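# Carry the tube from the door bench into the window rack

## Task

Pick up the tube that sits on the shelved bench close to the door and lower it fully into any hole of the tube rack standing on the shelved bench close to the window. The tube must never touch the floor, and the robot must not tip over or finish leaning.

## Robot and tools

ROBOT. TidyBot++: a wheeled base (0.54 m long, 0.50 m wide, 0.38 m high) that can drive, strafe and turn, carrying one seven-joint arm with a two-finger gripper. The shoulder is 0.12 m ahead of the base centre and 0.68 m up. Arm segments: upper arm 0.42 m, forearm 0.31 m, hand 0.31 m. The arm starts folded with the hand pointing down; a downward-pointing hand can rise to only about 0.94 m, and only close to the base. Cameras: base_camera is fixed low on the front of the base, looking ahead and down; wrist_camera rides on the hand and looks along the fingers.

FRAMES. Base frame: origin on the floor below the base centre, x forward, y left, z up, in metres. The odometry frame is the base frame as it was at the start. hand_pose is the point midway between the finger pads, in the base frame; its z axis runs out along the fingers and the fingers close along its y axis.

move. One action per call; its motions start together.
- base: object holding any of translate_m (forward positive), strafe_m (left positive), each -2 to 2 m, and rotate_rad (counter-clockwise from above positive), -6.3 to 6.3 rad. These are offsets from where the base stands, measured along its own axes when the command begins.
- joints: absolute angles in radians keyed joint_1_rad to joint_7_rad, plus gripper_pos from 0 (open, gap about 85 mm) to 1 (closed, squeezing hard). joint_2_rad is limited to ±2.249, joint_4_rad to ±2.579, joint_6_rad to ±2.099; the others have no limit but take the short way round, so send turns under half a revolution. joint_1_rad positive turns the arm clockwise seen from above, the reverse of rotate_rad. Tolerances for done: about 0.04 to 0.11 rad, gripper 0.03.
- target: one flat list of seven numbers [x, y, z, qw, qx, qy, qz]: an absolute hand pose in the base frame, metres plus a unit quaternion, in the form hand_pose prints. Alongside it, joints may contain only gripper_pos.
- speeds: optional caps for this call only: translate_m or strafe_m 0.05 to 0.5 m/s (give one when combining both), rotate_rad 0.1 to 1.57 rad/s.
- cameras: list of base_camera, wrist_camera or all; [] gives no images.
- blocking: true (default) returns when everything rests; false returns within about 0.5 s while motion continues.
Out-of-range values get the call refused; unknown keys make it invalid. After a refusal or an unplanned stop, the remaining motion calls of that reply are skipped.

OTHER TOOLS. wait(seconds 0 to 10, cameras) lets time pass and returns state. stop(cameras) brakes all running motions. zoom_image(camera, region [x0, y0, x1, y1] in pixels, at most 504 by 504, origin top-left) enlarges part of the newest image. read_manual(section "licences") only returns licence text. finished_scene(scene) ends the current scene, giving its number; the tube must stay placed after the robot lets go.

RESULT LINES. pictures names the cameras in image order. move is done or the worst status. base_status, joint_status, hand_status use: moving, done, off_target (rested away from target, may still push), not_followed (built-in check held back the arm), stopped, contact_stop, time_out, torque_fault, limit_stop_at_motor_heat. hand_status is done within 10 mm and 2 degrees; most hand moves end off_target within about 3 cm. hand_target is where the hand would be with every joint on target. joint_positions gives angles; base_odometry gives x, y (m) and heading (rad, left positive) from wheel counts, so slip shows as travel. base_tilt is degrees of forward and right lean. motor_effort is percent of each motor's maximum, with the peak of the last action in brackets; a load resting on a surface shows as the hand no longer dropping plus a change in effort. Also watch for on_its_own, joint command not followed, pose unreachable, cause:, ARM HIT, MOTOR HOT and OVER-TEMPERATURE FAULT. scene_time reports time used.

CORRECTIONS. To fix a hand position, add (wanted minus hand_pose) to the x, y, z of your previous target. For joints, send last command plus (wanted minus reading). To hold a loaded hand still, resend hand_target, not hand_pose. The arm sags under a load; never command a joint to its current reading while holding something. Tiny steps may not move a joint because of friction.

CAUTIONS. Keep the tube above the floor throughout. Do not drive or turn while the arm is caught on furniture above about 0.6 m, and do not reach far out from the fold over nearby furniture or swing a stretched arm sideways: the robot can tip. The arm does not avoid obstacles and keeps pushing; there is no check against hitting the base. Torque sensor limits are 104.5 N m for joints 1 to 4 and 51.3 N m for joints 5 to 7; exceeding one freezes the arm for 10 s. Avoid drops, releasing a moving object, slamming, hard pushes, squeezing an object that still rests on something, and fast swings of the load. Unreachable targets wander up to 10 s and end in time_out. Holding loads or pushing for long heats motors; at 75 °C the arm sags and stops for 30 to 60 s. Fewer robot seconds is better.

Each tool is called in YAML: its name, and indented under it one key for each argument.

## Session

move:
  joints: {"joint_6_rad": -2.0}

Scene clock: 1.33 s.
move: not_followed
base_odometry: x=+0.000 y=+0.000 heading=+0.000
base_tilt: forward=-0.1 right=-0.2
base_status: not commanded
joint_positions: joint_1_rad=+0.043 joint_2_rad=-0.318 joint_3_rad=+3.132 joint_4_rad=-2.535 joint_5_rad=-0.013 joint_6_rad=-1.003 joint_7_rad=+1.531 gripper_pos=+0.000
joint_status: joint_6_rad not_followed (moved -0.108 of -1.105)
motor_effort: joint_1_rad=+0(1) joint_2_rad=-1(2) joint_3_rad=+0(1) joint_4_rad=+12(16) joint_5_rad=+0(1) joint_6_rad=+1(5) joint_7_rad=+1(1)
hand_pose: x=+0.2140 y=+0.0014 z=+0.5818 quat_wxyz=(-0.004, +0.998, -0.041, -0.039) (m; base frame)
hand_target: x=+0.2103 y=+0.0015 z=+0.5833 quat_wxyz=(-0.004, +0.998, -0.041, -0.047) (m; base frame)
hand_status: not commanded
pictures: base_camera, wrist_camera
joint command not followed: on one or more control steps a check withheld the commanded joint targets, and the robot was not sent them on those steps. On the call's last step the targets were still withheld.
cause: the commanded joint targets, or the way to them, would bring two parts of the arm too close to each other (the joints from joint_2_rad to joint_7_rad lie between them).
camera_calibration:
wrist_camera: T_world_to_cam=[[-0.101381, -0.994277, 0.0337006, -0.0000504885], [-0.987845, 0.104622, 0.114961, 0.192376], [-0.117829, -0.0216361, -0.992798, 0.736137], [0, 0, 0, 1]] pos_world=[0.276771, -0.00424979, 0.708721]

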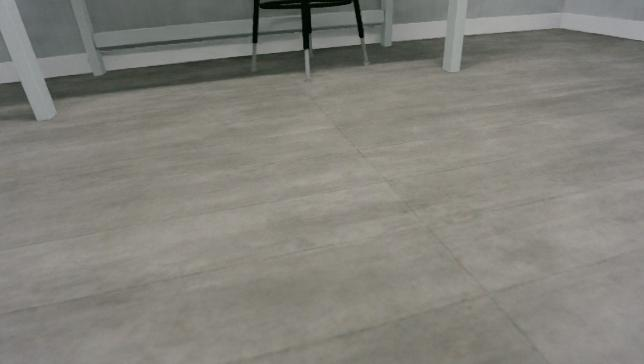

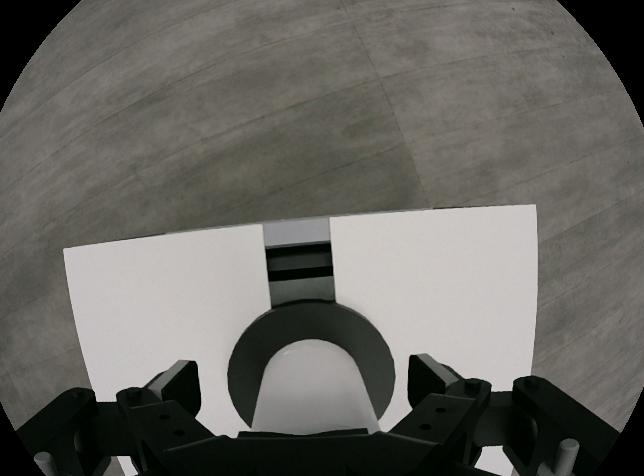

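move:
  joints: {"joint_1_rad":0,"joint_2_rad":-0.5,"joint_3_rad":3.1416,"joint_4_rad":-2.4,"joint_5_rad":0,"joint_6_rad":0.15,"joint_7_rad":1.5708}

move:
  base: {"rotate_rad":0.9}

move:
  base: {"rotate_rad":0.9}

move:
  base: {"rotate_rad":0.9}

move:
  base: {"rotate_rad":0.9}

move:
  base: {"rotate_rad":0.9}

move:
  base: {"rotate_rad":0.9}

Scene clock: 17.10 s.
move: done
base_odometry: x=+0.000 y=+0.000 heading=+0.000
base_tilt: forward=-0.1 right=-0.1
base_status: not commanded
joint_positions: joint_1_rad=+0.020 joint_2_rad=-0.493 joint_3_rad=+3.132 joint_4_rad=-2.420 joint_5_rad=-0.013 joint_6_rad=+0.083 joint_7_rad=+1.532 gripper_pos=+0.000
joint_status: all done
motor_effort: joint_1_rad=+1(1) joint_2_rad=-2(5) joint_3_rad=+1(2) joint_4_rad=+19(20) joint_5_rad=+0(1) joint_6_rad=+10(10) joint_7_rad=+0(2)
hand_pose: x=+0.5143 y=-0.0030 z=+0.8590 quat_wxyz=(-0.010, +0.796, -0.024, +0.604) (m; base frame)
hand_target: x=+0.5211 y=+0.0013 z=+0.8939 quat_wxyz=(+0.000, +0.768, +0.000, +0.641) (m; base frame)
hand_status: not commanded
pictures: base_camera, wrist_camera
held back during your reply time, on 61 control steps: two parts of the arm were too close to each other, or the arm's last command would have brought them too close.
led back after a hold: the arm was led back toward your command in small steps, so it may still be short of it.
joint command not followed: on one or more control steps a check withheld the commanded joint targets, and the robot was not sent them on those steps.
cause: the commanded joint targets, or the way to them, would bring two parts of the arm too close to each other (the joints from joint_2_rad to joint_7_rad lie between them).
camera_calibration:
wrist_camera: T_world_to_cam=[[-0.0684186, -0.996006, -0.057373, 0.0780402], [-0.302692, 0.0755211, -0.950092, 1.02002], [0.950629, -0.0476376, -0.30665, -0.0923466], [0, 0, 0, 1]] pos_world=[0.401878, -0.0037034, 0.945268]

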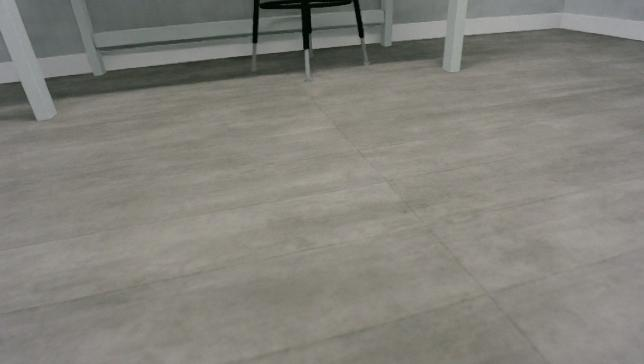

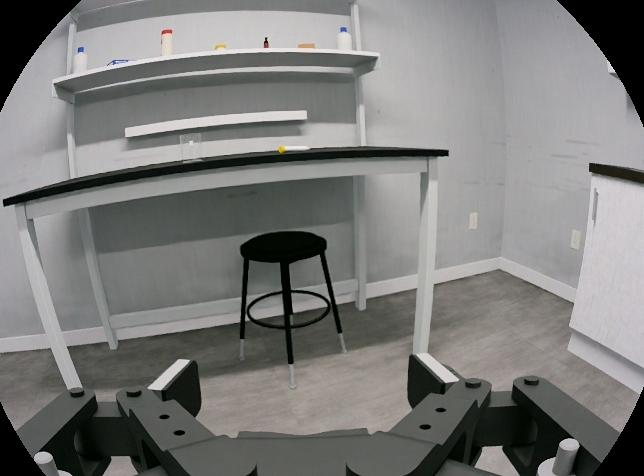

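Scene clock: 19.00 s.
move: done
base_odometry: x=+0.000 y=+0.000 heading=+0.900
base_tilt: forward=-0.1 right=-0.1
base_status: done
joint_positions: joint_1_rad=+0.013 joint_2_rad=-0.493 joint_3_rad=+3.133 joint_4_rad=-2.420 joint_5_rad=-0.013 joint_6_rad=+0.083 joint_7_rad=+1.532 gripper_pos=+0.000
joint_status: not commanded
motor_effort: joint_1_rad=+0(1) joint_2_rad=-3(3) joint_3_rad=+0(2) joint_4_rad=+19(20) joint_5_rad=+0(1) joint_6_rad=+10(10) joint_7_rad=+1(1)
hand_pose: x=+0.5143 y=-0.0002 z=+0.8590 quat_wxyz=(-0.012, +0.796, -0.022, +0.604) (m; base frame)
hand_target: x=+0.5211 y=+0.0013 z=+0.8939 quat_wxyz=(+0.000, +0.768, +0.000, +0.641) (m; base frame)
hand_status: not commanded
pictures: base_camera, wrist_camera
camera_calibration:
wrist_camera: T_world_to_cam=[[-0.0613361, -0.996454, -0.0575949, 0.077349], [-0.303219, 0.0735787, -0.950076, 1.02007], [0.950945, -0.0408101, -0.306657, -0.0923837], [0, 0, 0, 1]] pos_world=[0.401901, -0.00175098, 0.945271]

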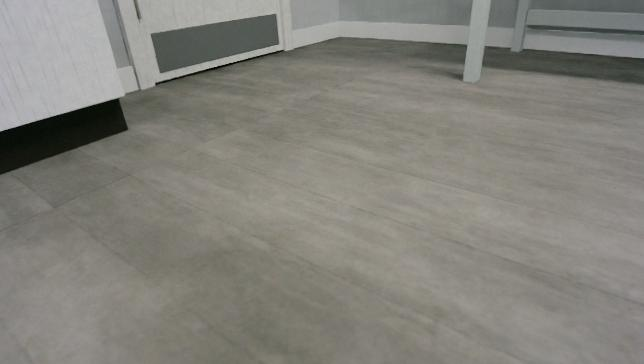

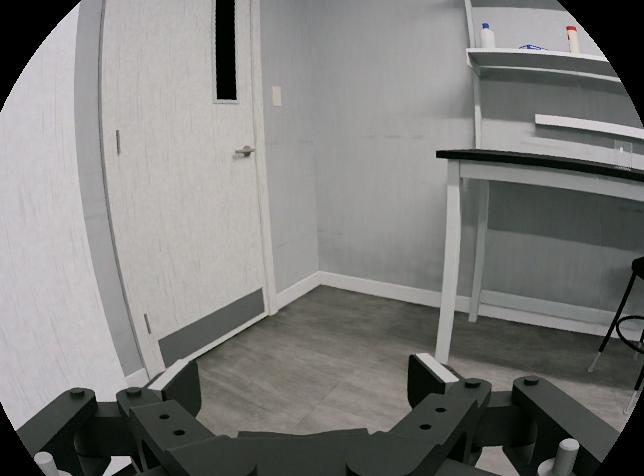

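Scene clock: 20.80 s.
move: done
base_odometry: x=+0.000 y=+0.000 heading=+1.800
base_tilt: forward=+0.0 right=+0.0
base_status: done
joint_positions: joint_1_rad=+0.011 joint_2_rad=-0.493 joint_3_rad=+3.133 joint_4_rad=-2.420 joint_5_rad=-0.013 joint_6_rad=+0.083 joint_7_rad=+1.532 gripper_pos=+0.000
joint_status: not commanded
motor_effort: joint_1_rad=+0(2) joint_2_rad=-3(3) joint_3_rad=+1(2) joint_4_rad=+19(20) joint_5_rad=+0(1) joint_6_rad=+9(10) joint_7_rad=+0(1)
hand_pose: x=+0.5143 y=+0.0004 z=+0.8590 quat_wxyz=(-0.013, +0.796, -0.021, +0.604) (m; base frame)
hand_target: x=+0.5211 y=+0.0013 z=+0.8939 quat_wxyz=(+0.000, +0.768, +0.000, +0.641) (m; base frame)
hand_status: not commanded
pictures: base_camera, wrist_camera
camera_calibration:
wrist_camera: T_world_to_cam=[[-0.0598439, -0.996538, -0.0577058, 0.0772473], [-0.303327, 0.0732302, -0.950068, 1.02008], [0.951005, -0.039352, -0.30666, -0.0923906], [0, 0, 0, 1]] pos_world=[0.401906, -0.0013567, 0.945273]

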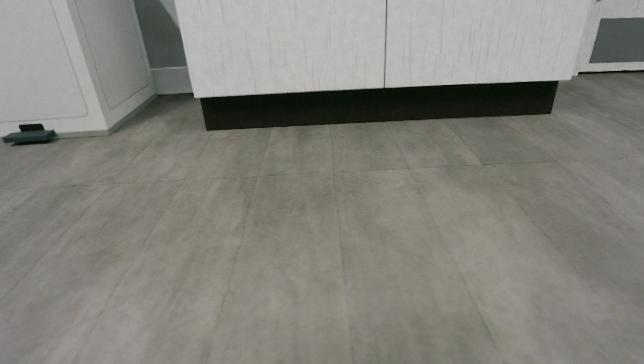

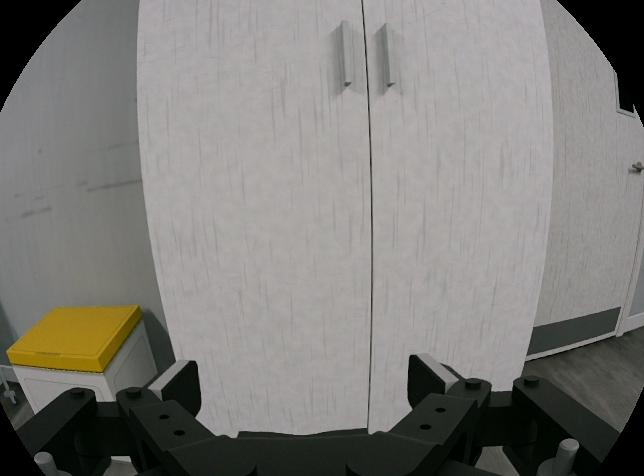

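Scene clock: 22.60 s.
move: done
base_odometry: x=+0.000 y=+0.000 heading=+2.700
base_tilt: forward=-0.1 right=+0.0
base_status: done
joint_positions: joint_1_rad=+0.010 joint_2_rad=-0.493 joint_3_rad=+3.133 joint_4_rad=-2.420 joint_5_rad=-0.013 joint_6_rad=+0.083 joint_7_rad=+1.532 gripper_pos=+0.000
joint_status: not commanded
motor_effort: joint_1_rad=+0(1) joint_2_rad=-3(3) joint_3_rad=+0(2) joint_4_rad=+19(20) joint_5_rad=+0(1) joint_6_rad=+9(10) joint_7_rad=+0(1)
hand_pose: x=+0.5143 y=+0.0007 z=+0.8590 quat_wxyz=(-0.013, +0.796, -0.021, +0.604) (m; base frame)
hand_target: x=+0.5211 y=+0.0013 z=+0.8939 quat_wxyz=(+0.000, +0.768, +0.000, +0.641) (m; base frame)
hand_status: not commanded
pictures: base_camera, wrist_camera
camera_calibration:
wrist_camera: T_world_to_cam=[[-0.0589701, -0.996585, -0.0578028, 0.0772097], [-0.303391, 0.0730567, -0.950062, 1.02009], [0.95104, -0.0384884, -0.306663, -0.0923944], [0, 0, 0, 1]] pos_world=[0.401909, -0.00113433, 0.945274]

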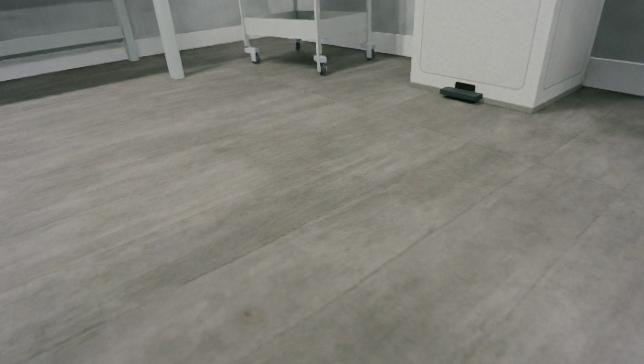

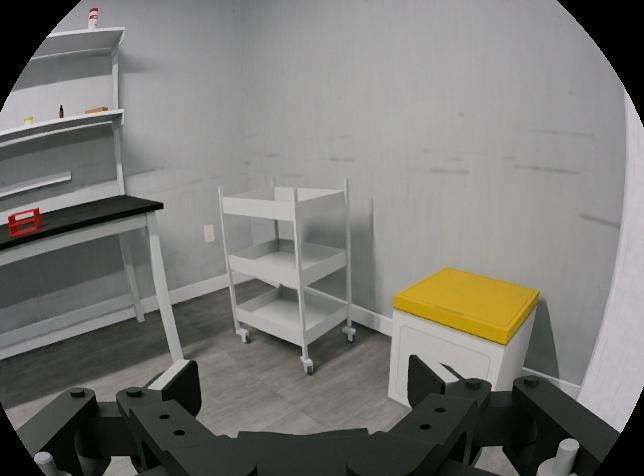

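Scene clock: 24.40 s.
move: done
base_odometry: x=+0.000 y=+0.000 heading=-2.684
base_tilt: forward=-0.1 right=-0.2
base_status: done
joint_positions: joint_1_rad=+0.009 joint_2_rad=-0.493 joint_3_rad=+3.133 joint_4_rad=-2.420 joint_5_rad=-0.013 joint_6_rad=+0.083 joint_7_rad=+1.532 gripper_pos=+0.000
joint_status: not commanded
motor_effort: joint_1_rad=+0(1) joint_2_rad=-2(3) joint_3_rad=+1(2) joint_4_rad=+19(20) joint_5_rad=+0(1) joint_6_rad=+10(10) joint_7_rad=+0(1)
hand_pose: x=+0.5143 y=+0.0009 z=+0.8590 quat_wxyz=(-0.013, +0.796, -0.021, +0.604) (m; base frame)
hand_target: x=+0.5211 y=+0.0013 z=+0.8939 quat_wxyz=(+0.000, +0.768, +0.000, +0.641) (m; base frame)
hand_status: not commanded
pictures: base_camera, wrist_camera
camera_calibration:
wrist_camera: T_world_to_cam=[[-0.0584477, -0.99661, -0.0578999, 0.0772138], [-0.303428, 0.0729902, -0.950055, 1.02009], [0.95106, -0.0379601, -0.306665, -0.0923966], [0, 0, 0, 1]] pos_world=[0.401911, -0.00101172, 0.945275]

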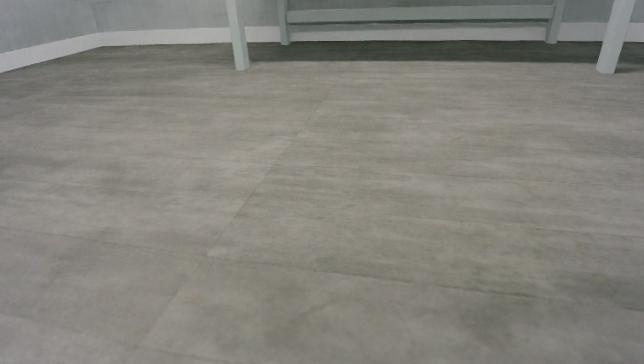

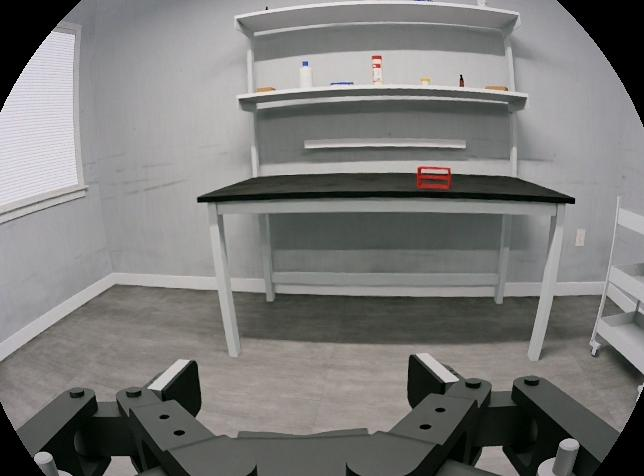

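Scene clock: 26.20 s.
move: done
base_odometry: x=+0.000 y=+0.000 heading=-1.784
base_tilt: forward=+0.0 right=-0.1
base_status: done
joint_positions: joint_1_rad=+0.009 joint_2_rad=-0.493 joint_3_rad=+3.134 joint_4_rad=-2.420 joint_5_rad=-0.013 joint_6_rad=+0.083 joint_7_rad=+1.532 gripper_pos=+0.000
joint_status: not commanded
motor_effort: joint_1_rad=+0(1) joint_2_rad=-2(3) joint_3_rad=+0(2) joint_4_rad=+19(20) joint_5_rad=+0(1) joint_6_rad=+9(10) joint_7_rad=+0(1)
hand_pose: x=+0.5143 y=+0.0010 z=+0.8590 quat_wxyz=(-0.013, +0.796, -0.020, +0.604) (m; base frame)
hand_target: x=+0.5211 y=+0.0013 z=+0.8939 quat_wxyz=(+0.000, +0.768, +0.000, +0.641) (m; base frame)
hand_status: not commanded
pictures: base_camera, wrist_camera
camera_calibration:
wrist_camera: T_world_to_cam=[[-0.0580753, -0.996627, -0.0579831, 0.0772264], [-0.303455, 0.0729561, -0.950049, 1.02009], [0.951074, -0.0375791, -0.306668, -0.092398], [0, 0, 0, 1]] pos_world=[0.401913, -0.000928011, 0.945277]

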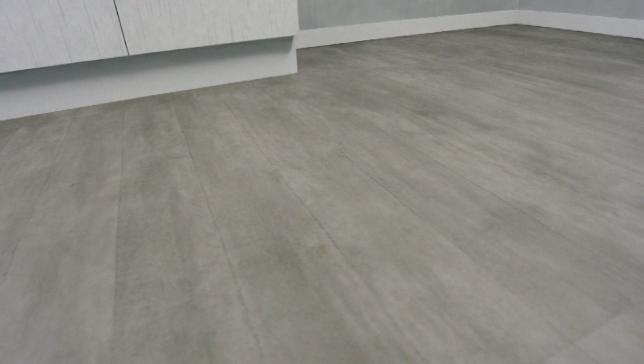

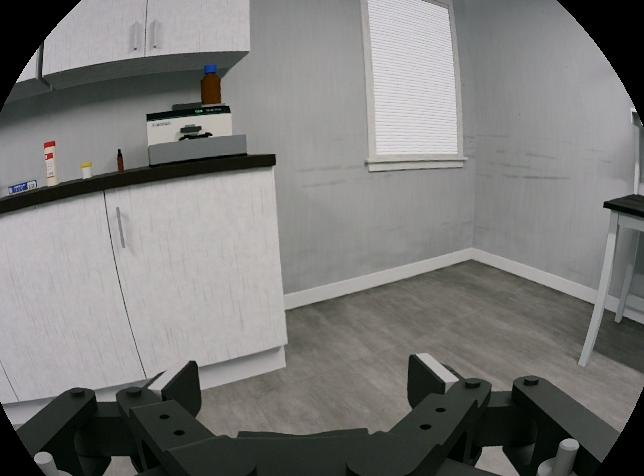

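Scene clock: 28.00 s.
move: done
base_odometry: x=+0.000 y=+0.000 heading=-0.884
base_tilt: forward=+0.0 right=+0.0
base_status: done
joint_positions: joint_1_rad=+0.008 joint_2_rad=-0.493 joint_3_rad=+3.134 joint_4_rad=-2.420 joint_5_rad=-0.013 joint_6_rad=+0.083 joint_7_rad=+1.532 gripper_pos=+0.000
joint_status: not commanded
motor_effort: joint_1_rad=+1(1) joint_2_rad=-3(3) joint_3_rad=+0(2) joint_4_rad=+19(20) joint_5_rad=+0(1) joint_6_rad=+10(10) joint_7_rad=+0(1)
hand_pose: x=+0.5143 y=+0.0011 z=+0.8590 quat_wxyz=(-0.013, +0.796, -0.020, +0.604) (m; base frame)
hand_target: x=+0.5211 y=+0.0013 z=+0.8939 quat_wxyz=(+0.000, +0.768, +0.000, +0.641) (m; base frame)
hand_status: not commanded
pictures: base_camera, wrist_camera
camera_calibration:
wrist_camera: T_world_to_cam=[[-0.0577942, -0.996639, -0.0580524, 0.0772403], [-0.303475, 0.0729365, -0.950044, 1.02009], [0.951085, -0.0372896, -0.30667, -0.0923991], [0, 0, 0, 1]] pos_world=[0.401915, -0.000866564, 0.945277]

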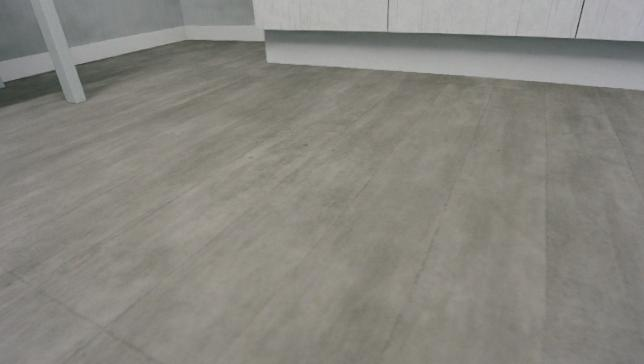

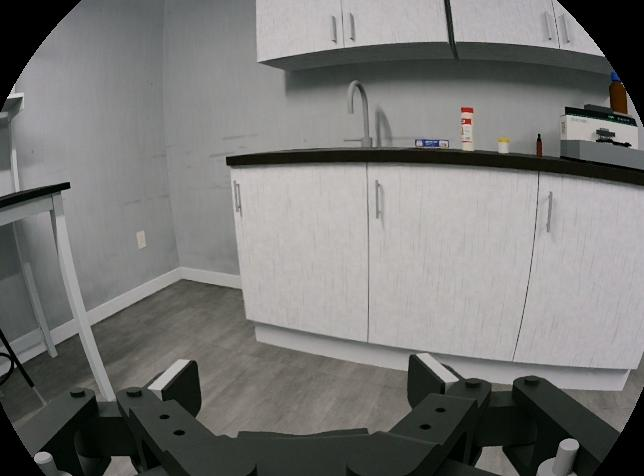

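move:
  base: {"rotate_rad":1.137}

zoom_image:
  camera: "wrist_camera"
  region: [220, 100, 460, 240]

Scene clock: 71.23 s.
move: done
base_odometry: x=+0.000 y=+0.000 heading=+0.253
base_tilt: forward=-0.1 right=-0.1
base_status: done
joint_positions: joint_1_rad=+0.008 joint_2_rad=-0.493 joint_3_rad=+3.134 joint_4_rad=-2.420 joint_5_rad=-0.013 joint_6_rad=+0.083 joint_7_rad=+1.532 gripper_pos=+0.000
joint_status: not commanded
motor_effort: joint_1_rad=+0(1) joint_2_rad=-2(3) joint_3_rad=+1(2) joint_4_rad=+19(20) joint_5_rad=+0(1) joint_6_rad=+10(10) joint_7_rad=+0(1)
hand_pose: x=+0.5143 y=+0.0012 z=+0.8590 quat_wxyz=(-0.013, +0.796, -0.020, +0.604) (m; base frame)
hand_target: x=+0.5211 y=+0.0013 z=+0.8939 quat_wxyz=(+0.000, +0.768, +0.000, +0.641) (m; base frame)
hand_status: not commanded
pictures: base_camera, wrist_camera
camera_calibration:
wrist_camera: T_world_to_cam=[[-0.057601, -0.996646, -0.0581217, 0.0772647], [-0.303488, 0.0729438, -0.950039, 1.02009], [0.951093, -0.037084, -0.306672, -0.0923998], [0, 0, 0, 1]] pos_world=[0.401916, -0.000830059, 0.945278]

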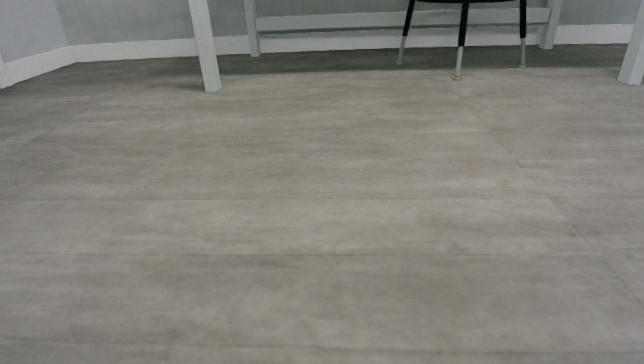

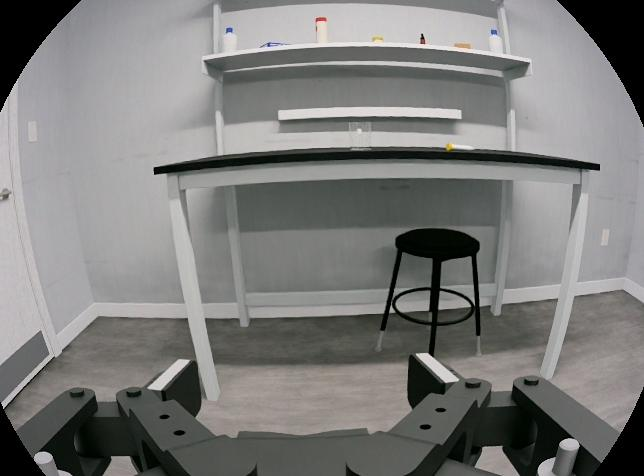

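Scaled by 2.100.

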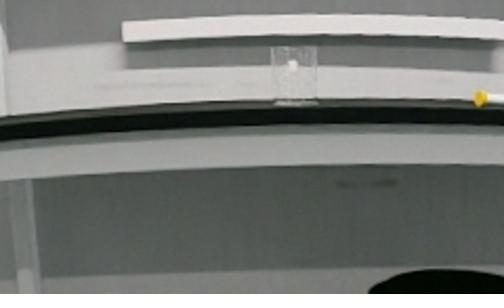

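zoom_image:
  camera: "wrist_camera"
  region: [330, 110, 390, 160]

zoom_image:
  camera: "wrist_camera"
  region: [430, 130, 490, 170]

Scaled by 8.400.

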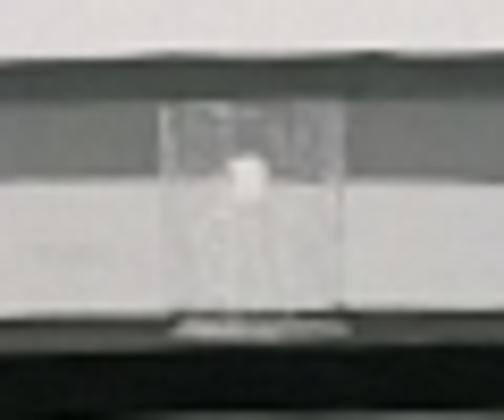

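Scaled by 8.400.

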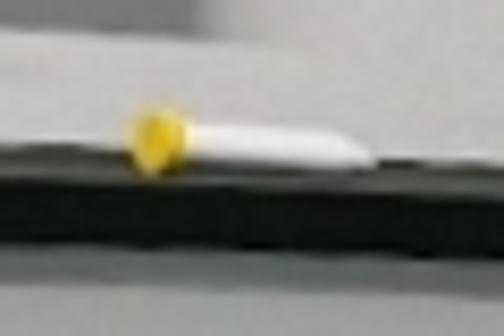

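move:
  joints: {"joint_1_rad":0,"joint_2_rad":0,"joint_3_rad":3.1416,"joint_4_rad":-1.3,"joint_5_rad":0,"joint_6_rad":-0.9,"joint_7_rad":1.5708}
  base: {"translate_m":0.55,"strafe_m":-0.6}

Scene clock: 120.70 s.
move: done
base_odometry: x=+0.683 y=-0.443 heading=+0.253
base_tilt: forward=+0.0 right=-0.1
base_status: done
joint_positions: joint_1_rad=+0.008 joint_2_rad=-0.013 joint_3_rad=+3.135 joint_4_rad=-1.329 joint_5_rad=-0.013 joint_6_rad=-0.819 joint_7_rad=+1.532 gripper_pos=+0.000
joint_status: all done
motor_effort: joint_1_rad=-1(1) joint_2_rad=-17(19) joint_3_rad=+0(3) joint_4_rad=+19(22) joint_5_rad=+0(1) joint_6_rad=+9(11) joint_7_rad=+0(1)
hand_pose: x=+0.6805 y=+0.0036 z=+1.0153 quat_wxyz=(-0.015, +0.876, -0.019, +0.482) (m; base frame)
hand_target: x=+0.6736 y=+0.0013 z=+1.0035 quat_wxyz=(+0.000, +0.891, +0.000, +0.454) (m; base frame)
hand_status: not commanded
pictures: base_camera, wrist_camera
camera_calibration:
wrist_camera: T_world_to_cam=[[-0.0619101, -0.997063, -0.0450869, 0.0880054], [-0.564609, 0.0722372, -0.822192, 1.26671], [0.823034, -0.0254455, -0.567422, 0.149331], [0, 0, 0, 1]] pos_world=[0.597737, 0.0000433942, 1.13018]

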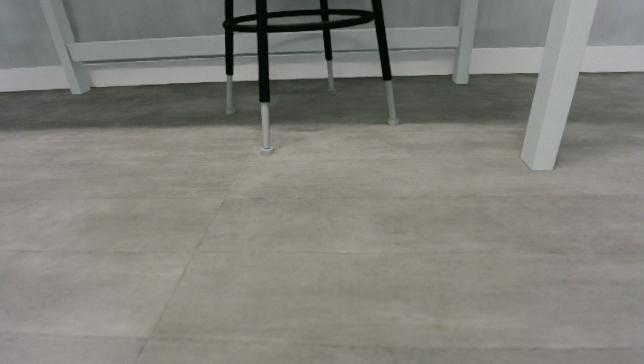

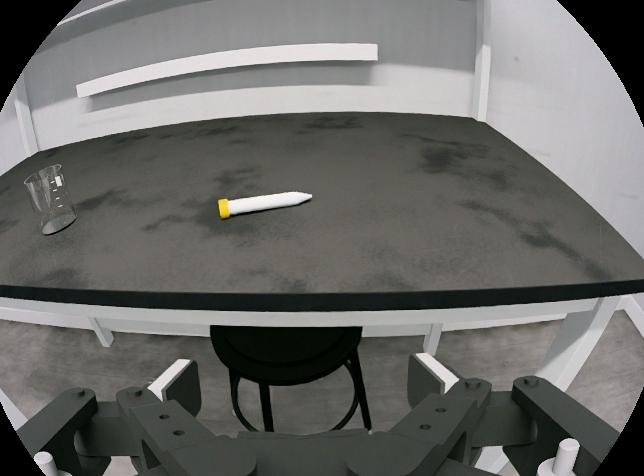

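move:
  joints: {"joint_1_rad":0,"joint_2_rad":0,"joint_3_rad":3.1416,"joint_4_rad":-1.08,"joint_5_rad":0,"joint_6_rad":-1.55,"joint_7_rad":3.26}
  cameras: ["wrist_camera"]

move:
  base: {"translate_m":0.57,"strafe_m":0.2}
  speeds: {"translate_m":0.25}

Scene clock: 170.03 s.
move: done
base_odometry: x=+0.683 y=-0.443 heading=+0.253
base_tilt: forward=-0.1 right=-0.1
base_status: not commanded
joint_positions: joint_1_rad=+0.008 joint_2_rad=-0.013 joint_3_rad=+3.135 joint_4_rad=-1.106 joint_5_rad=-0.013 joint_6_rad=-1.477 joint_7_rad=+3.210 gripper_pos=+0.000
joint_status: all done
motor_effort: joint_1_rad=+0(1) joint_2_rad=-14(18) joint_3_rad=+0(1) joint_4_rad=+16(20) joint_5_rad=+0(1) joint_6_rad=+6(9) joint_7_rad=+0(1)
hand_pose: x=+0.5611 y=+0.0049 z=+0.9857 quat_wxyz=(+0.202, +0.654, +0.701, +0.197) (m; base frame)
hand_target: x=+0.5486 y=+0.0013 z=+0.9793 quat_wxyz=(+0.189, +0.642, +0.723, +0.168) (m; base frame)
hand_status: not commanded
pictures: wrist_camera
camera_calibration:
wrist_camera: T_world_to_cam=[[0.818925, 0.0419457, 0.572365, -1.02734], [0.0213955, -0.998864, 0.0425895, -0.00112529], [0.573501, -0.0226316, -0.818892, 0.618752], [0, 0, 0, 1]] pos_world=[0.486481, 0.0559718, 1.09475]

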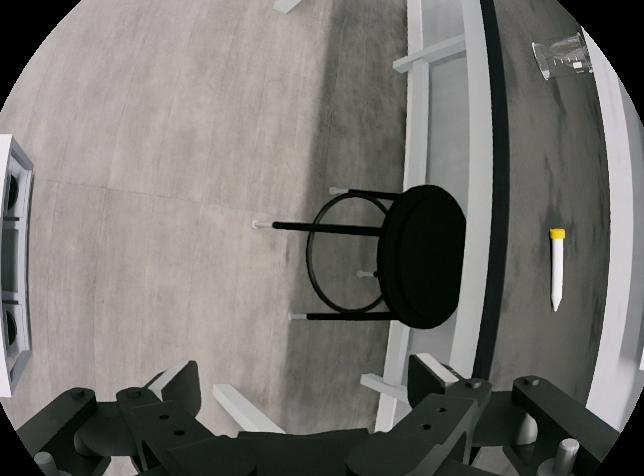

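Scene clock: 173.23 s.
move: done
base_odometry: x=+1.185 y=-0.107 heading=+0.253
base_tilt: forward=+0.0 right=-0.1
base_status: done
joint_positions: joint_1_rad=+0.008 joint_2_rad=-0.005 joint_3_rad=+3.135 joint_4_rad=-1.105 joint_5_rad=-0.013 joint_6_rad=-1.481 joint_7_rad=+3.210 gripper_pos=+0.000
joint_status: not commanded
motor_effort: joint_1_rad=+0(1) joint_2_rad=-15(17) joint_3_rad=+0(1) joint_4_rad=+16(18) joint_5_rad=+0(1) joint_6_rad=+6(7) joint_7_rad=+0(1)
hand_pose: x=+0.5627 y=+0.0048 z=+0.9816 quat_wxyz=(+0.198, +0.655, +0.703, +0.194) (m; base frame)
hand_target: x=+0.5486 y=+0.0013 z=+0.9793 quat_wxyz=(+0.189, +0.642, +0.723, +0.168) (m; base frame)
hand_status: not commanded
pictures: base_camera, wrist_camera
camera_calibration:
wrist_camera: T_world_to_cam=[[0.82552, 0.0428458, 0.562744, -1.02065], [0.0226824, -0.998827, 0.042774, -0.00192444], [0.563917, -0.0225464, -0.825524, 0.626387], [0, 0, 0, 1]] pos_world=[0.489379, 0.055931, 1.09154]

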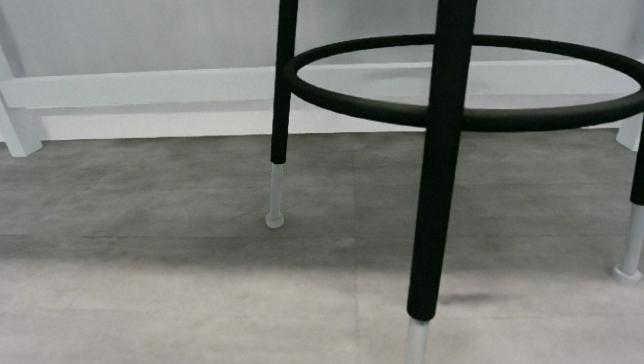

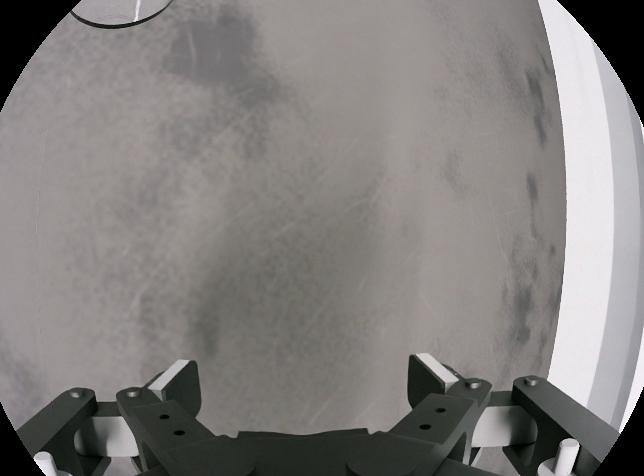

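move:
  joints: {"joint_1_rad":0,"joint_2_rad":0.155,"joint_3_rad":3.1416,"joint_4_rad":-0.9,"joint_5_rad":0,"joint_6_rad":-2.099,"joint_7_rad":3.26,"gripper_pos":0.4}

Scene clock: 189.20 s.
move: done
base_odometry: x=+1.185 y=-0.107 heading=+0.253
base_tilt: forward=+0.0 right=-0.1
base_status: not commanded
joint_positions: joint_1_rad=+0.008 joint_2_rad=+0.140 joint_3_rad=+3.135 joint_4_rad=-0.926 joint_5_rad=-0.013 joint_6_rad=-2.026 joint_7_rad=+3.211 gripper_pos=+0.400
joint_status: all done
joint sent to its limit — joint_6_rad, lower limit.
motor_effort: joint_1_rad=+1(1) joint_2_rad=-16(19) joint_3_rad=-1(1) joint_4_rad=+13(17) joint_5_rad=+0(1) joint_6_rad=+1(6) joint_7_rad=+0(2)
hand_pose: x=+0.4681 y=+0.0043 z=+0.9397 quat_wxyz=(+0.014, +0.680, +0.732, +0.022) (m; base frame)
hand_target: x=+0.4551 y=+0.0013 z=+0.9413 quat_wxyz=(-0.003, +0.664, +0.748, -0.003) (m; base frame)
hand_status: not commanded
pictures: base_camera, wrist_camera
camera_calibration:
wrist_camera: T_world_to_cam=[[0.994964, 0.0496808, 0.0870581, -0.551225], [0.0475633, -0.998524, 0.0262321, 0.00538662], [0.0882328, -0.0219592, -0.995858, 1.02789], [0, 0, 0, 1]] pos_world=[0.457499, 0.0553357, 1.07148]

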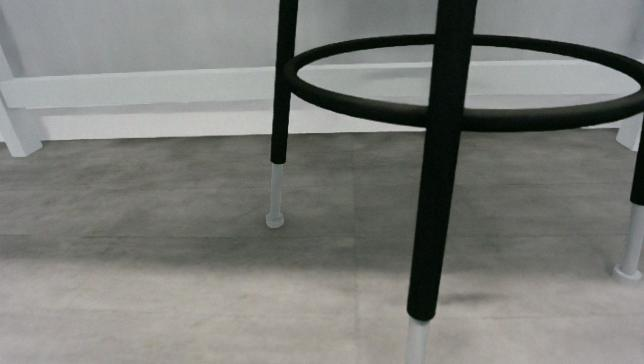

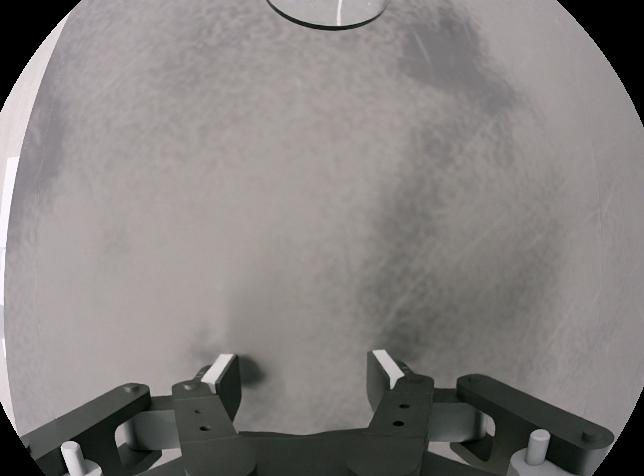

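move:
  joints: {"joint_2_rad":0,"joint_4_rad":-1.08,"joint_6_rad":-1.55}
  cameras: []

move:
  base: {"strafe_m":-0.29}

Scene clock: 199.13 s.
move: done
base_odometry: x=+1.185 y=-0.107 heading=+0.253
base_tilt: forward=+0.0 right=-0.1
base_status: not commanded
joint_positions: joint_1_rad=+0.008 joint_2_rad=+0.003 joint_3_rad=+3.135 joint_4_rad=-1.060 joint_5_rad=-0.013 joint_6_rad=-1.620 joint_7_rad=+3.211 gripper_pos=+0.400
joint_status: all done
motor_effort: joint_1_rad=+1(1) joint_2_rad=-14(18) joint_3_rad=+0(1) joint_4_rad=+16(17) joint_5_rad=+0(0) joint_6_rad=+6(6) joint_7_rad=+1(1)
hand_pose: x=+0.5328 y=+0.0049 z=+0.9765 quat_wxyz=(+0.162, +0.664, +0.713, +0.160) (m; base frame)
hand_target: x=+0.5486 y=+0.0013 z=+0.9793 quat_wxyz=(+0.189, +0.642, +0.723, +0.168) (m; base frame)
hand_status: not commanded
pictures: none
No camera images: "cameras" was empty.

Scene clock: 201.00 s.
move: done
base_odometry: x=+1.258 y=-0.388 heading=+0.254
base_tilt: forward=-0.1 right=+0.0
base_status: done
joint_positions: joint_1_rad=+0.008 joint_2_rad=+0.002 joint_3_rad=+3.138 joint_4_rad=-1.060 joint_5_rad=-0.013 joint_6_rad=-1.617 joint_7_rad=+3.211 gripper_pos=+0.400
joint_status: not commanded
motor_effort: joint_1_rad=+0(3) joint_2_rad=-14(15) joint_3_rad=+1(2) joint_4_rad=+16(16) joint_5_rad=+0(1) joint_6_rad=+5(5) joint_7_rad=+0(1)
hand_pose: x=+0.5333 y=+0.0038 z=+0.9769 quat_wxyz=(+0.163, +0.664, +0.712, +0.161) (m; base frame)
hand_target: x=+0.5486 y=+0.0013 z=+0.9793 quat_wxyz=(+0.189, +0.642, +0.723, +0.168) (m; base frame)
hand_status: not commanded
pictures: base_camera, wrist_camera
camera_calibration:
wrist_camera: T_world_to_cam=[[0.877204, 0.0423534, 0.478245, -0.938682], [0.0258776, -0.998824, 0.0409909, -0.00210404], [0.479419, -0.0235815, -0.877269, 0.73467], [0, 0, 0, 1]] pos_world=[0.471256, 0.0549795, 1.09351]

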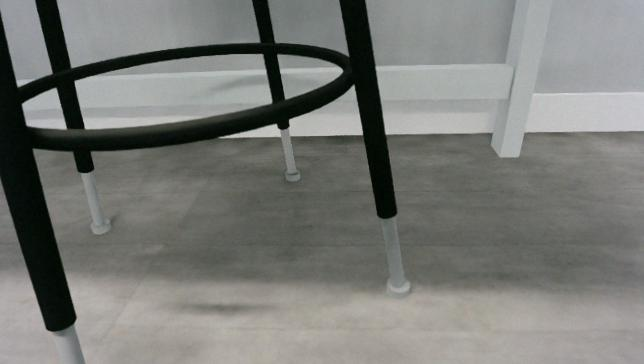

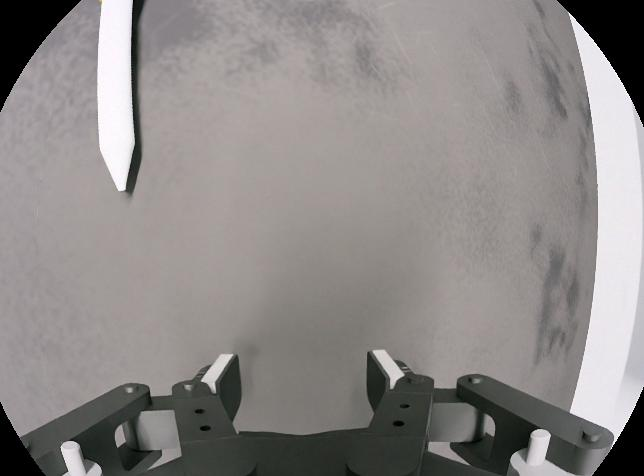

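move:
  joints: {"joint_2_rad":0.22,"joint_4_rad":-0.87,"joint_6_rad":-2.099,"joint_7_rad":3.40}

Scene clock: 218.43 s.
move: done
base_odometry: x=+1.258 y=-0.388 heading=+0.254
base_tilt: forward=-0.1 right=+0.0
base_status: not commanded
joint_positions: joint_1_rad=+0.008 joint_2_rad=+0.195 joint_3_rad=+3.138 joint_4_rad=-0.885 joint_5_rad=-0.013 joint_6_rad=-2.026 joint_7_rad=+3.349 gripper_pos=+0.400
joint_status: all done
joint sent to its limit — joint_6_rad, lower limit.
motor_effort: joint_1_rad=+0(1) joint_2_rad=-18(19) joint_3_rad=+0(1) joint_4_rad=+14(16) joint_5_rad=+0(1) joint_6_rad=+1(5) joint_7_rad=+0(2)
hand_pose: x=+0.4887 y=+0.0033 z=+0.9318 quat_wxyz=(+0.010, +0.629, +0.777, +0.016) (m; base frame)
hand_target: x=+0.4763 y=+0.0013 z=+0.9268 quat_wxyz=(-0.017, +0.610, +0.792, -0.013) (m; base frame)
hand_status: not commanded
pictures: base_camera, wrist_camera
camera_calibration:
wrist_camera: T_world_to_cam=[[0.980035, 0.184576, 0.0739078, -0.55192], [0.182749, -0.982676, 0.0308274, -0.0667736], [0.0783174, -0.0167053, -0.996788, 1.02385], [0, 0, 0, 1]] pos_world=[0.472919, 0.0533583, 1.06341]

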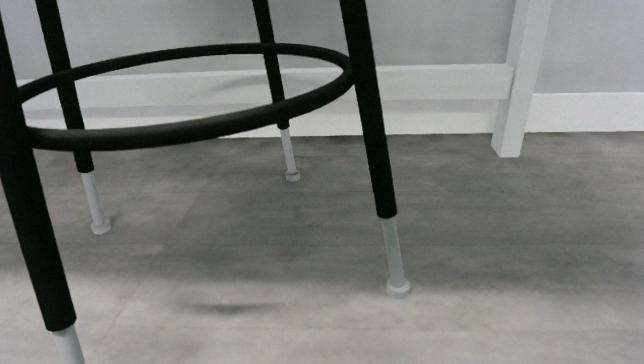

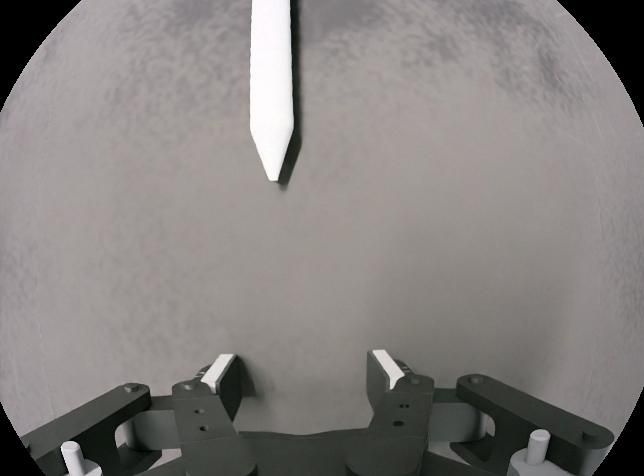

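move:
  base: {"translate_m":-0.050,"strafe_m":0.170}
  speeds: {"strafe_m":0.15}

zoom_image:
  camera: "wrist_camera"
  region: [170, 300, 470, 476]

Scene clock: 230.00 s.
move: done
base_odometry: x=+1.166 y=-0.235 heading=+0.254
base_tilt: forward=-0.1 right=-0.1
base_status: done
joint_positions: joint_1_rad=+0.005 joint_2_rad=+0.196 joint_3_rad=+3.138 joint_4_rad=-0.885 joint_5_rad=-0.013 joint_6_rad=-2.031 joint_7_rad=+3.350 gripper_pos=+0.400
joint_status: not commanded
motor_effort: joint_1_rad=+0(2) joint_2_rad=-18(19) joint_3_rad=+0(2) joint_4_rad=+13(15) joint_5_rad=+0(1) joint_6_rad=+1(2) joint_7_rad=+1(1)
hand_pose: x=+0.4876 y=+0.0042 z=+0.9316 quat_wxyz=(+0.008, +0.628, +0.778, +0.015) (m; base frame)
hand_target: x=+0.4763 y=+0.0013 z=+0.9268 quat_wxyz=(-0.017, +0.610, +0.792, -0.013) (m; base frame)
hand_status: not commanded
pictures: base_camera, wrist_camera
camera_calibration:
wrist_camera: T_world_to_cam=[[0.979741, 0.187897, 0.0693016, -0.54654], [0.186216, -0.98205, 0.0300356, -0.066704], [0.0737012, -0.0165221, -0.997143, 1.02629], [0, 0, 0, 1]] pos_world=[0.472251, 0.0541433, 1.06323]

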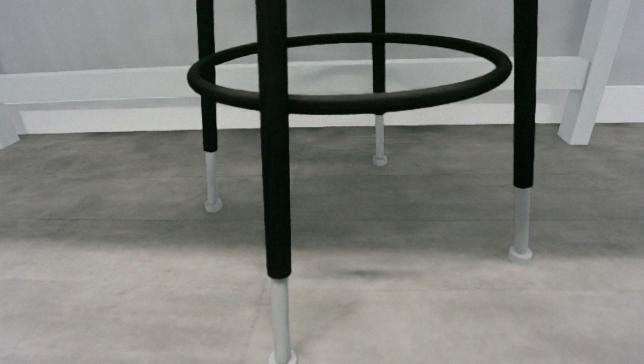

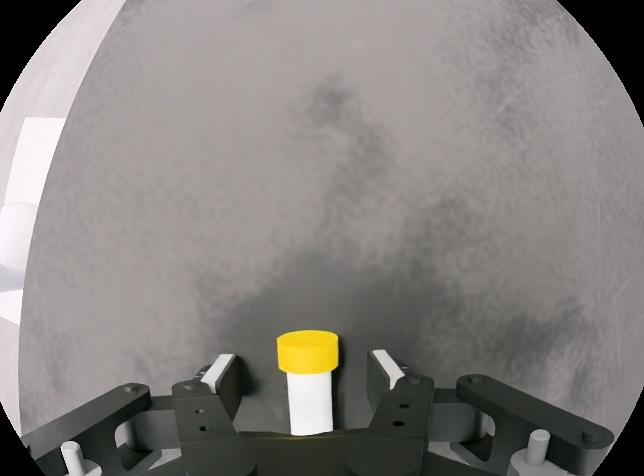

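Scaled by 1.680.

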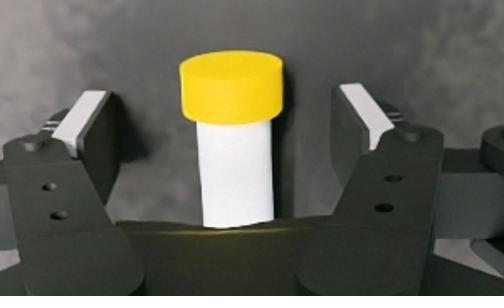

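move:
  joints: {"joint_2_rad":0.26,"joint_4_rad":-0.875}
  cameras: ["wrist_camera"]

Scene clock: 235.67 s.
move: done
base_odometry: x=+1.166 y=-0.235 heading=+0.254
base_tilt: forward=+0.0 right=-0.1
base_status: not commanded
joint_positions: joint_1_rad=+0.005 joint_2_rad=+0.205 joint_3_rad=+3.138 joint_4_rad=-0.874 joint_5_rad=-0.013 joint_6_rad=-2.042 joint_7_rad=+3.350 gripper_pos=+0.400
joint_status: all done
motor_effort: joint_1_rad=+1(1) joint_2_rad=-13(18) joint_3_rad=+0(1) joint_4_rad=+10(14) joint_5_rad=+0(1) joint_6_rad=+2(3) joint_7_rad=+0(1)
hand_pose: x=+0.4879 y=+0.0041 z=+0.9309 quat_wxyz=(+0.004, +0.628, +0.778, +0.011) (m; base frame)
hand_target: x=+0.4849 y=+0.0013 z=+0.9110 quat_wxyz=(-0.035, +0.610, +0.792, -0.027) (m; base frame)
hand_status: not commanded
pictures: wrist_camera
camera_calibration:
wrist_camera: T_world_to_cam=[[0.980396, 0.188095, 0.0586779, -0.537257], [0.186727, -0.982012, 0.0280365, -0.065169], [0.0628959, -0.0165302, -0.997883, 1.03159], [0, 0, 0, 1]] pos_world=[0.474011, 0.054111, 1.06276]

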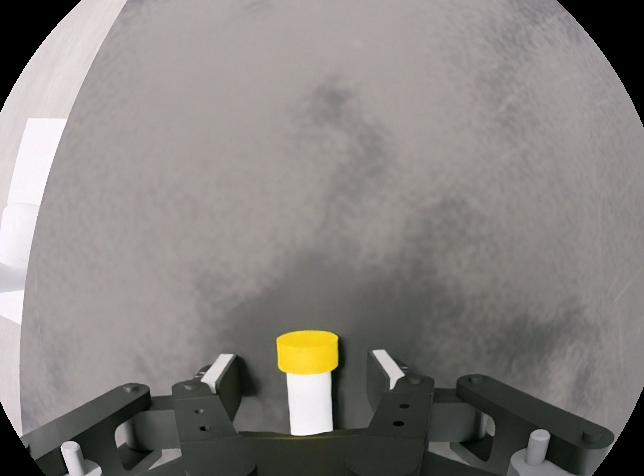

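move:
  joints: {"joint_2_rad":0.19,"joint_4_rad":-0.85}
  cameras: []

move:
  joints: {"gripper_pos":0.72}

zoom_image:
  camera: "wrist_camera"
  region: [170, 300, 470, 476]

Scene clock: 245.23 s.
move: done
base_odometry: x=+1.166 y=-0.235 heading=+0.254
base_tilt: forward=-0.1 right=-0.1
base_status: not commanded
joint_positions: joint_1_rad=+0.005 joint_2_rad=+0.202 joint_3_rad=+3.138 joint_4_rad=-0.874 joint_5_rad=-0.013 joint_6_rad=-2.043 joint_7_rad=+3.351 gripper_pos=+0.400
joint_status: all done
motor_effort: joint_1_rad=+1(1) joint_2_rad=-18(20) joint_3_rad=-1(1) joint_4_rad=+14(15) joint_5_rad=+0(1) joint_6_rad=+1(3) joint_7_rad=+0(1)
hand_pose: x=+0.4871 y=+0.0041 z=+0.9323 quat_wxyz=(+0.005, +0.628, +0.778, +0.012) (m; base frame)
hand_target: x=+0.4719 y=+0.0013 z=+0.9428 quat_wxyz=(+0.003, +0.610, +0.792, +0.002) (m; base frame)
hand_status: not commanded
pictures: none
No camera images: "cameras" was empty.

Scene clock: 245.93 s.
move: done
base_odometry: x=+1.166 y=-0.235 heading=+0.254
base_tilt: forward=-0.1 right=-0.1
base_status: not commanded
joint_positions: joint_1_rad=+0.005 joint_2_rad=+0.196 joint_3_rad=+3.138 joint_4_rad=-0.872 joint_5_rad=-0.013 joint_6_rad=-2.043 joint_7_rad=+3.351 gripper_pos=+0.720
joint_status: all done
motor_effort: joint_1_rad=+0(1) joint_2_rad=-18(19) joint_3_rad=+0(1) joint_4_rad=+13(14) joint_5_rad=+0(0) joint_6_rad=+1(2) joint_7_rad=+0(1)
hand_pose: x=+0.4860 y=+0.0041 z=+0.9349 quat_wxyz=(+0.008, +0.628, +0.778, +0.015) (m; base frame)
hand_target: x=+0.4719 y=+0.0013 z=+0.9428 quat_wxyz=(+0.003, +0.610, +0.792, +0.002) (m; base frame)
hand_status: not commanded
pictures: base_camera, wrist_camera
camera_calibration:
wrist_camera: T_world_to_cam=[[0.979678, 0.188225, 0.0693001, -0.545191], [0.186538, -0.981986, 0.0301194, -0.0667688], [0.0737209, -0.0165803, -0.997141, 1.02976], [0, 0, 0, 1]] pos_world=[0.470652, 0.0541262, 1.06661]

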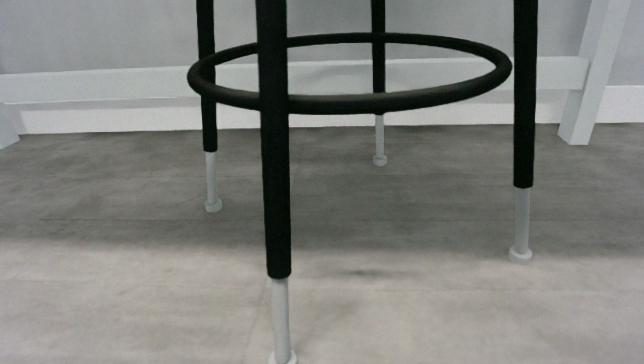

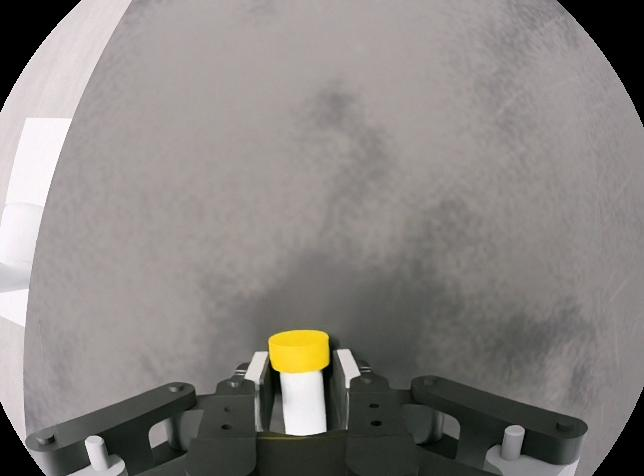

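Scaled by 1.680.

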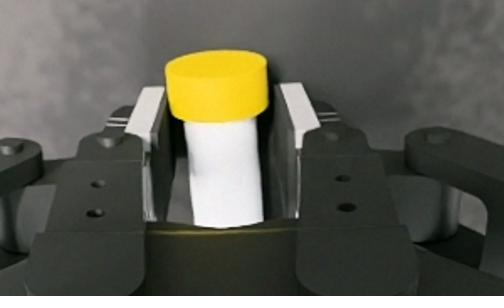

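move:
  base: {"translate_m":0.002,"strafe_m":-0.013}
  speeds: {"strafe_m":0.05}
  cameras: []

move:
  joints: {"gripper_pos":1}
  cameras: ["wrist_camera"]

zoom_image:
  camera: "wrist_camera"
  region: [170, 300, 470, 476]

Scene clock: 256.87 s.
move: done
base_odometry: x=+1.172 y=-0.248 heading=+0.254
base_tilt: forward=+0.0 right=-0.1
base_status: done
joint_positions: joint_1_rad=+0.005 joint_2_rad=+0.196 joint_3_rad=+3.138 joint_4_rad=-0.872 joint_5_rad=-0.013 joint_6_rad=-2.043 joint_7_rad=+3.351 gripper_pos=+0.720
joint_status: not commanded
motor_effort: joint_1_rad=+0(3) joint_2_rad=-18(19) joint_3_rad=+0(2) joint_4_rad=+14(15) joint_5_rad=+0(1) joint_6_rad=+1(2) joint_7_rad=+0(1)
hand_pose: x=+0.4859 y=+0.0043 z=+0.9351 quat_wxyz=(+0.008, +0.628, +0.778, +0.015) (m; base frame)
hand_target: x=+0.4719 y=+0.0013 z=+0.9428 quat_wxyz=(+0.003, +0.610, +0.792, +0.002) (m; base frame)
hand_status: not commanded
pictures: none
No camera images: "cameras" was empty.

Scene clock: 257.53 s.
move: off_target
base_odometry: x=+1.172 y=-0.248 heading=+0.254
base_tilt: forward=+0.0 right=-0.1
base_status: not commanded
joint_positions: joint_1_rad=+0.005 joint_2_rad=+0.194 joint_3_rad=+3.138 joint_4_rad=-0.870 joint_5_rad=-0.013 joint_6_rad=-2.043 joint_7_rad=+3.351 gripper_pos=+0.856
joint_status: gripper_pos off_target (ended at +0.856, target +1.000)
motor_effort: joint_1_rad=+0(1) joint_2_rad=-18(19) joint_3_rad=+0(1) joint_4_rad=+14(15) joint_5_rad=+0(0) joint_6_rad=+1(2) joint_7_rad=+0(1)
hand_pose: x=+0.4857 y=+0.0043 z=+0.9361 quat_wxyz=(+0.009, +0.628, +0.778, +0.016) (m; base frame)
hand_target: x=+0.4719 y=+0.0013 z=+0.9428 quat_wxyz=(+0.003, +0.610, +0.792, +0.002) (m; base frame)
hand_status: not commanded
pictures: wrist_camera
camera_calibration:
wrist_camera: T_world_to_cam=[[0.979345, 0.18863, 0.0728096, -0.548091], [0.186833, -0.981909, 0.0308047, -0.0673977], [0.0773031, -0.0165652, -0.99687, 1.02899], [0, 0, 0, 1]] pos_world=[0.469818, 0.0542535, 1.06776]

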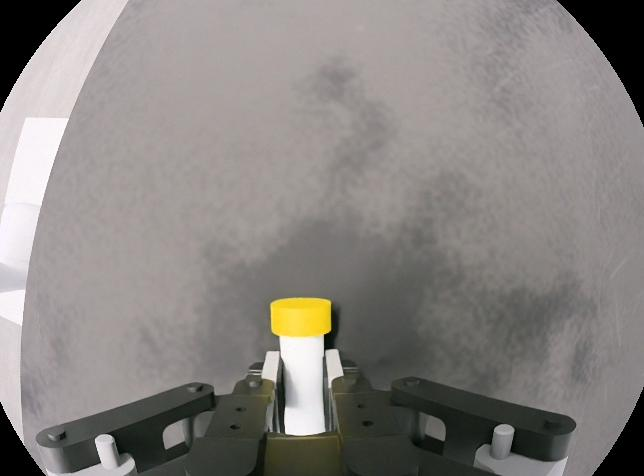

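Scaled by 1.680.

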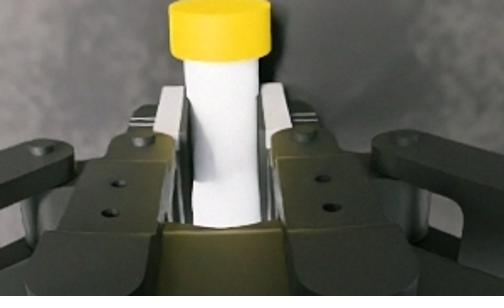

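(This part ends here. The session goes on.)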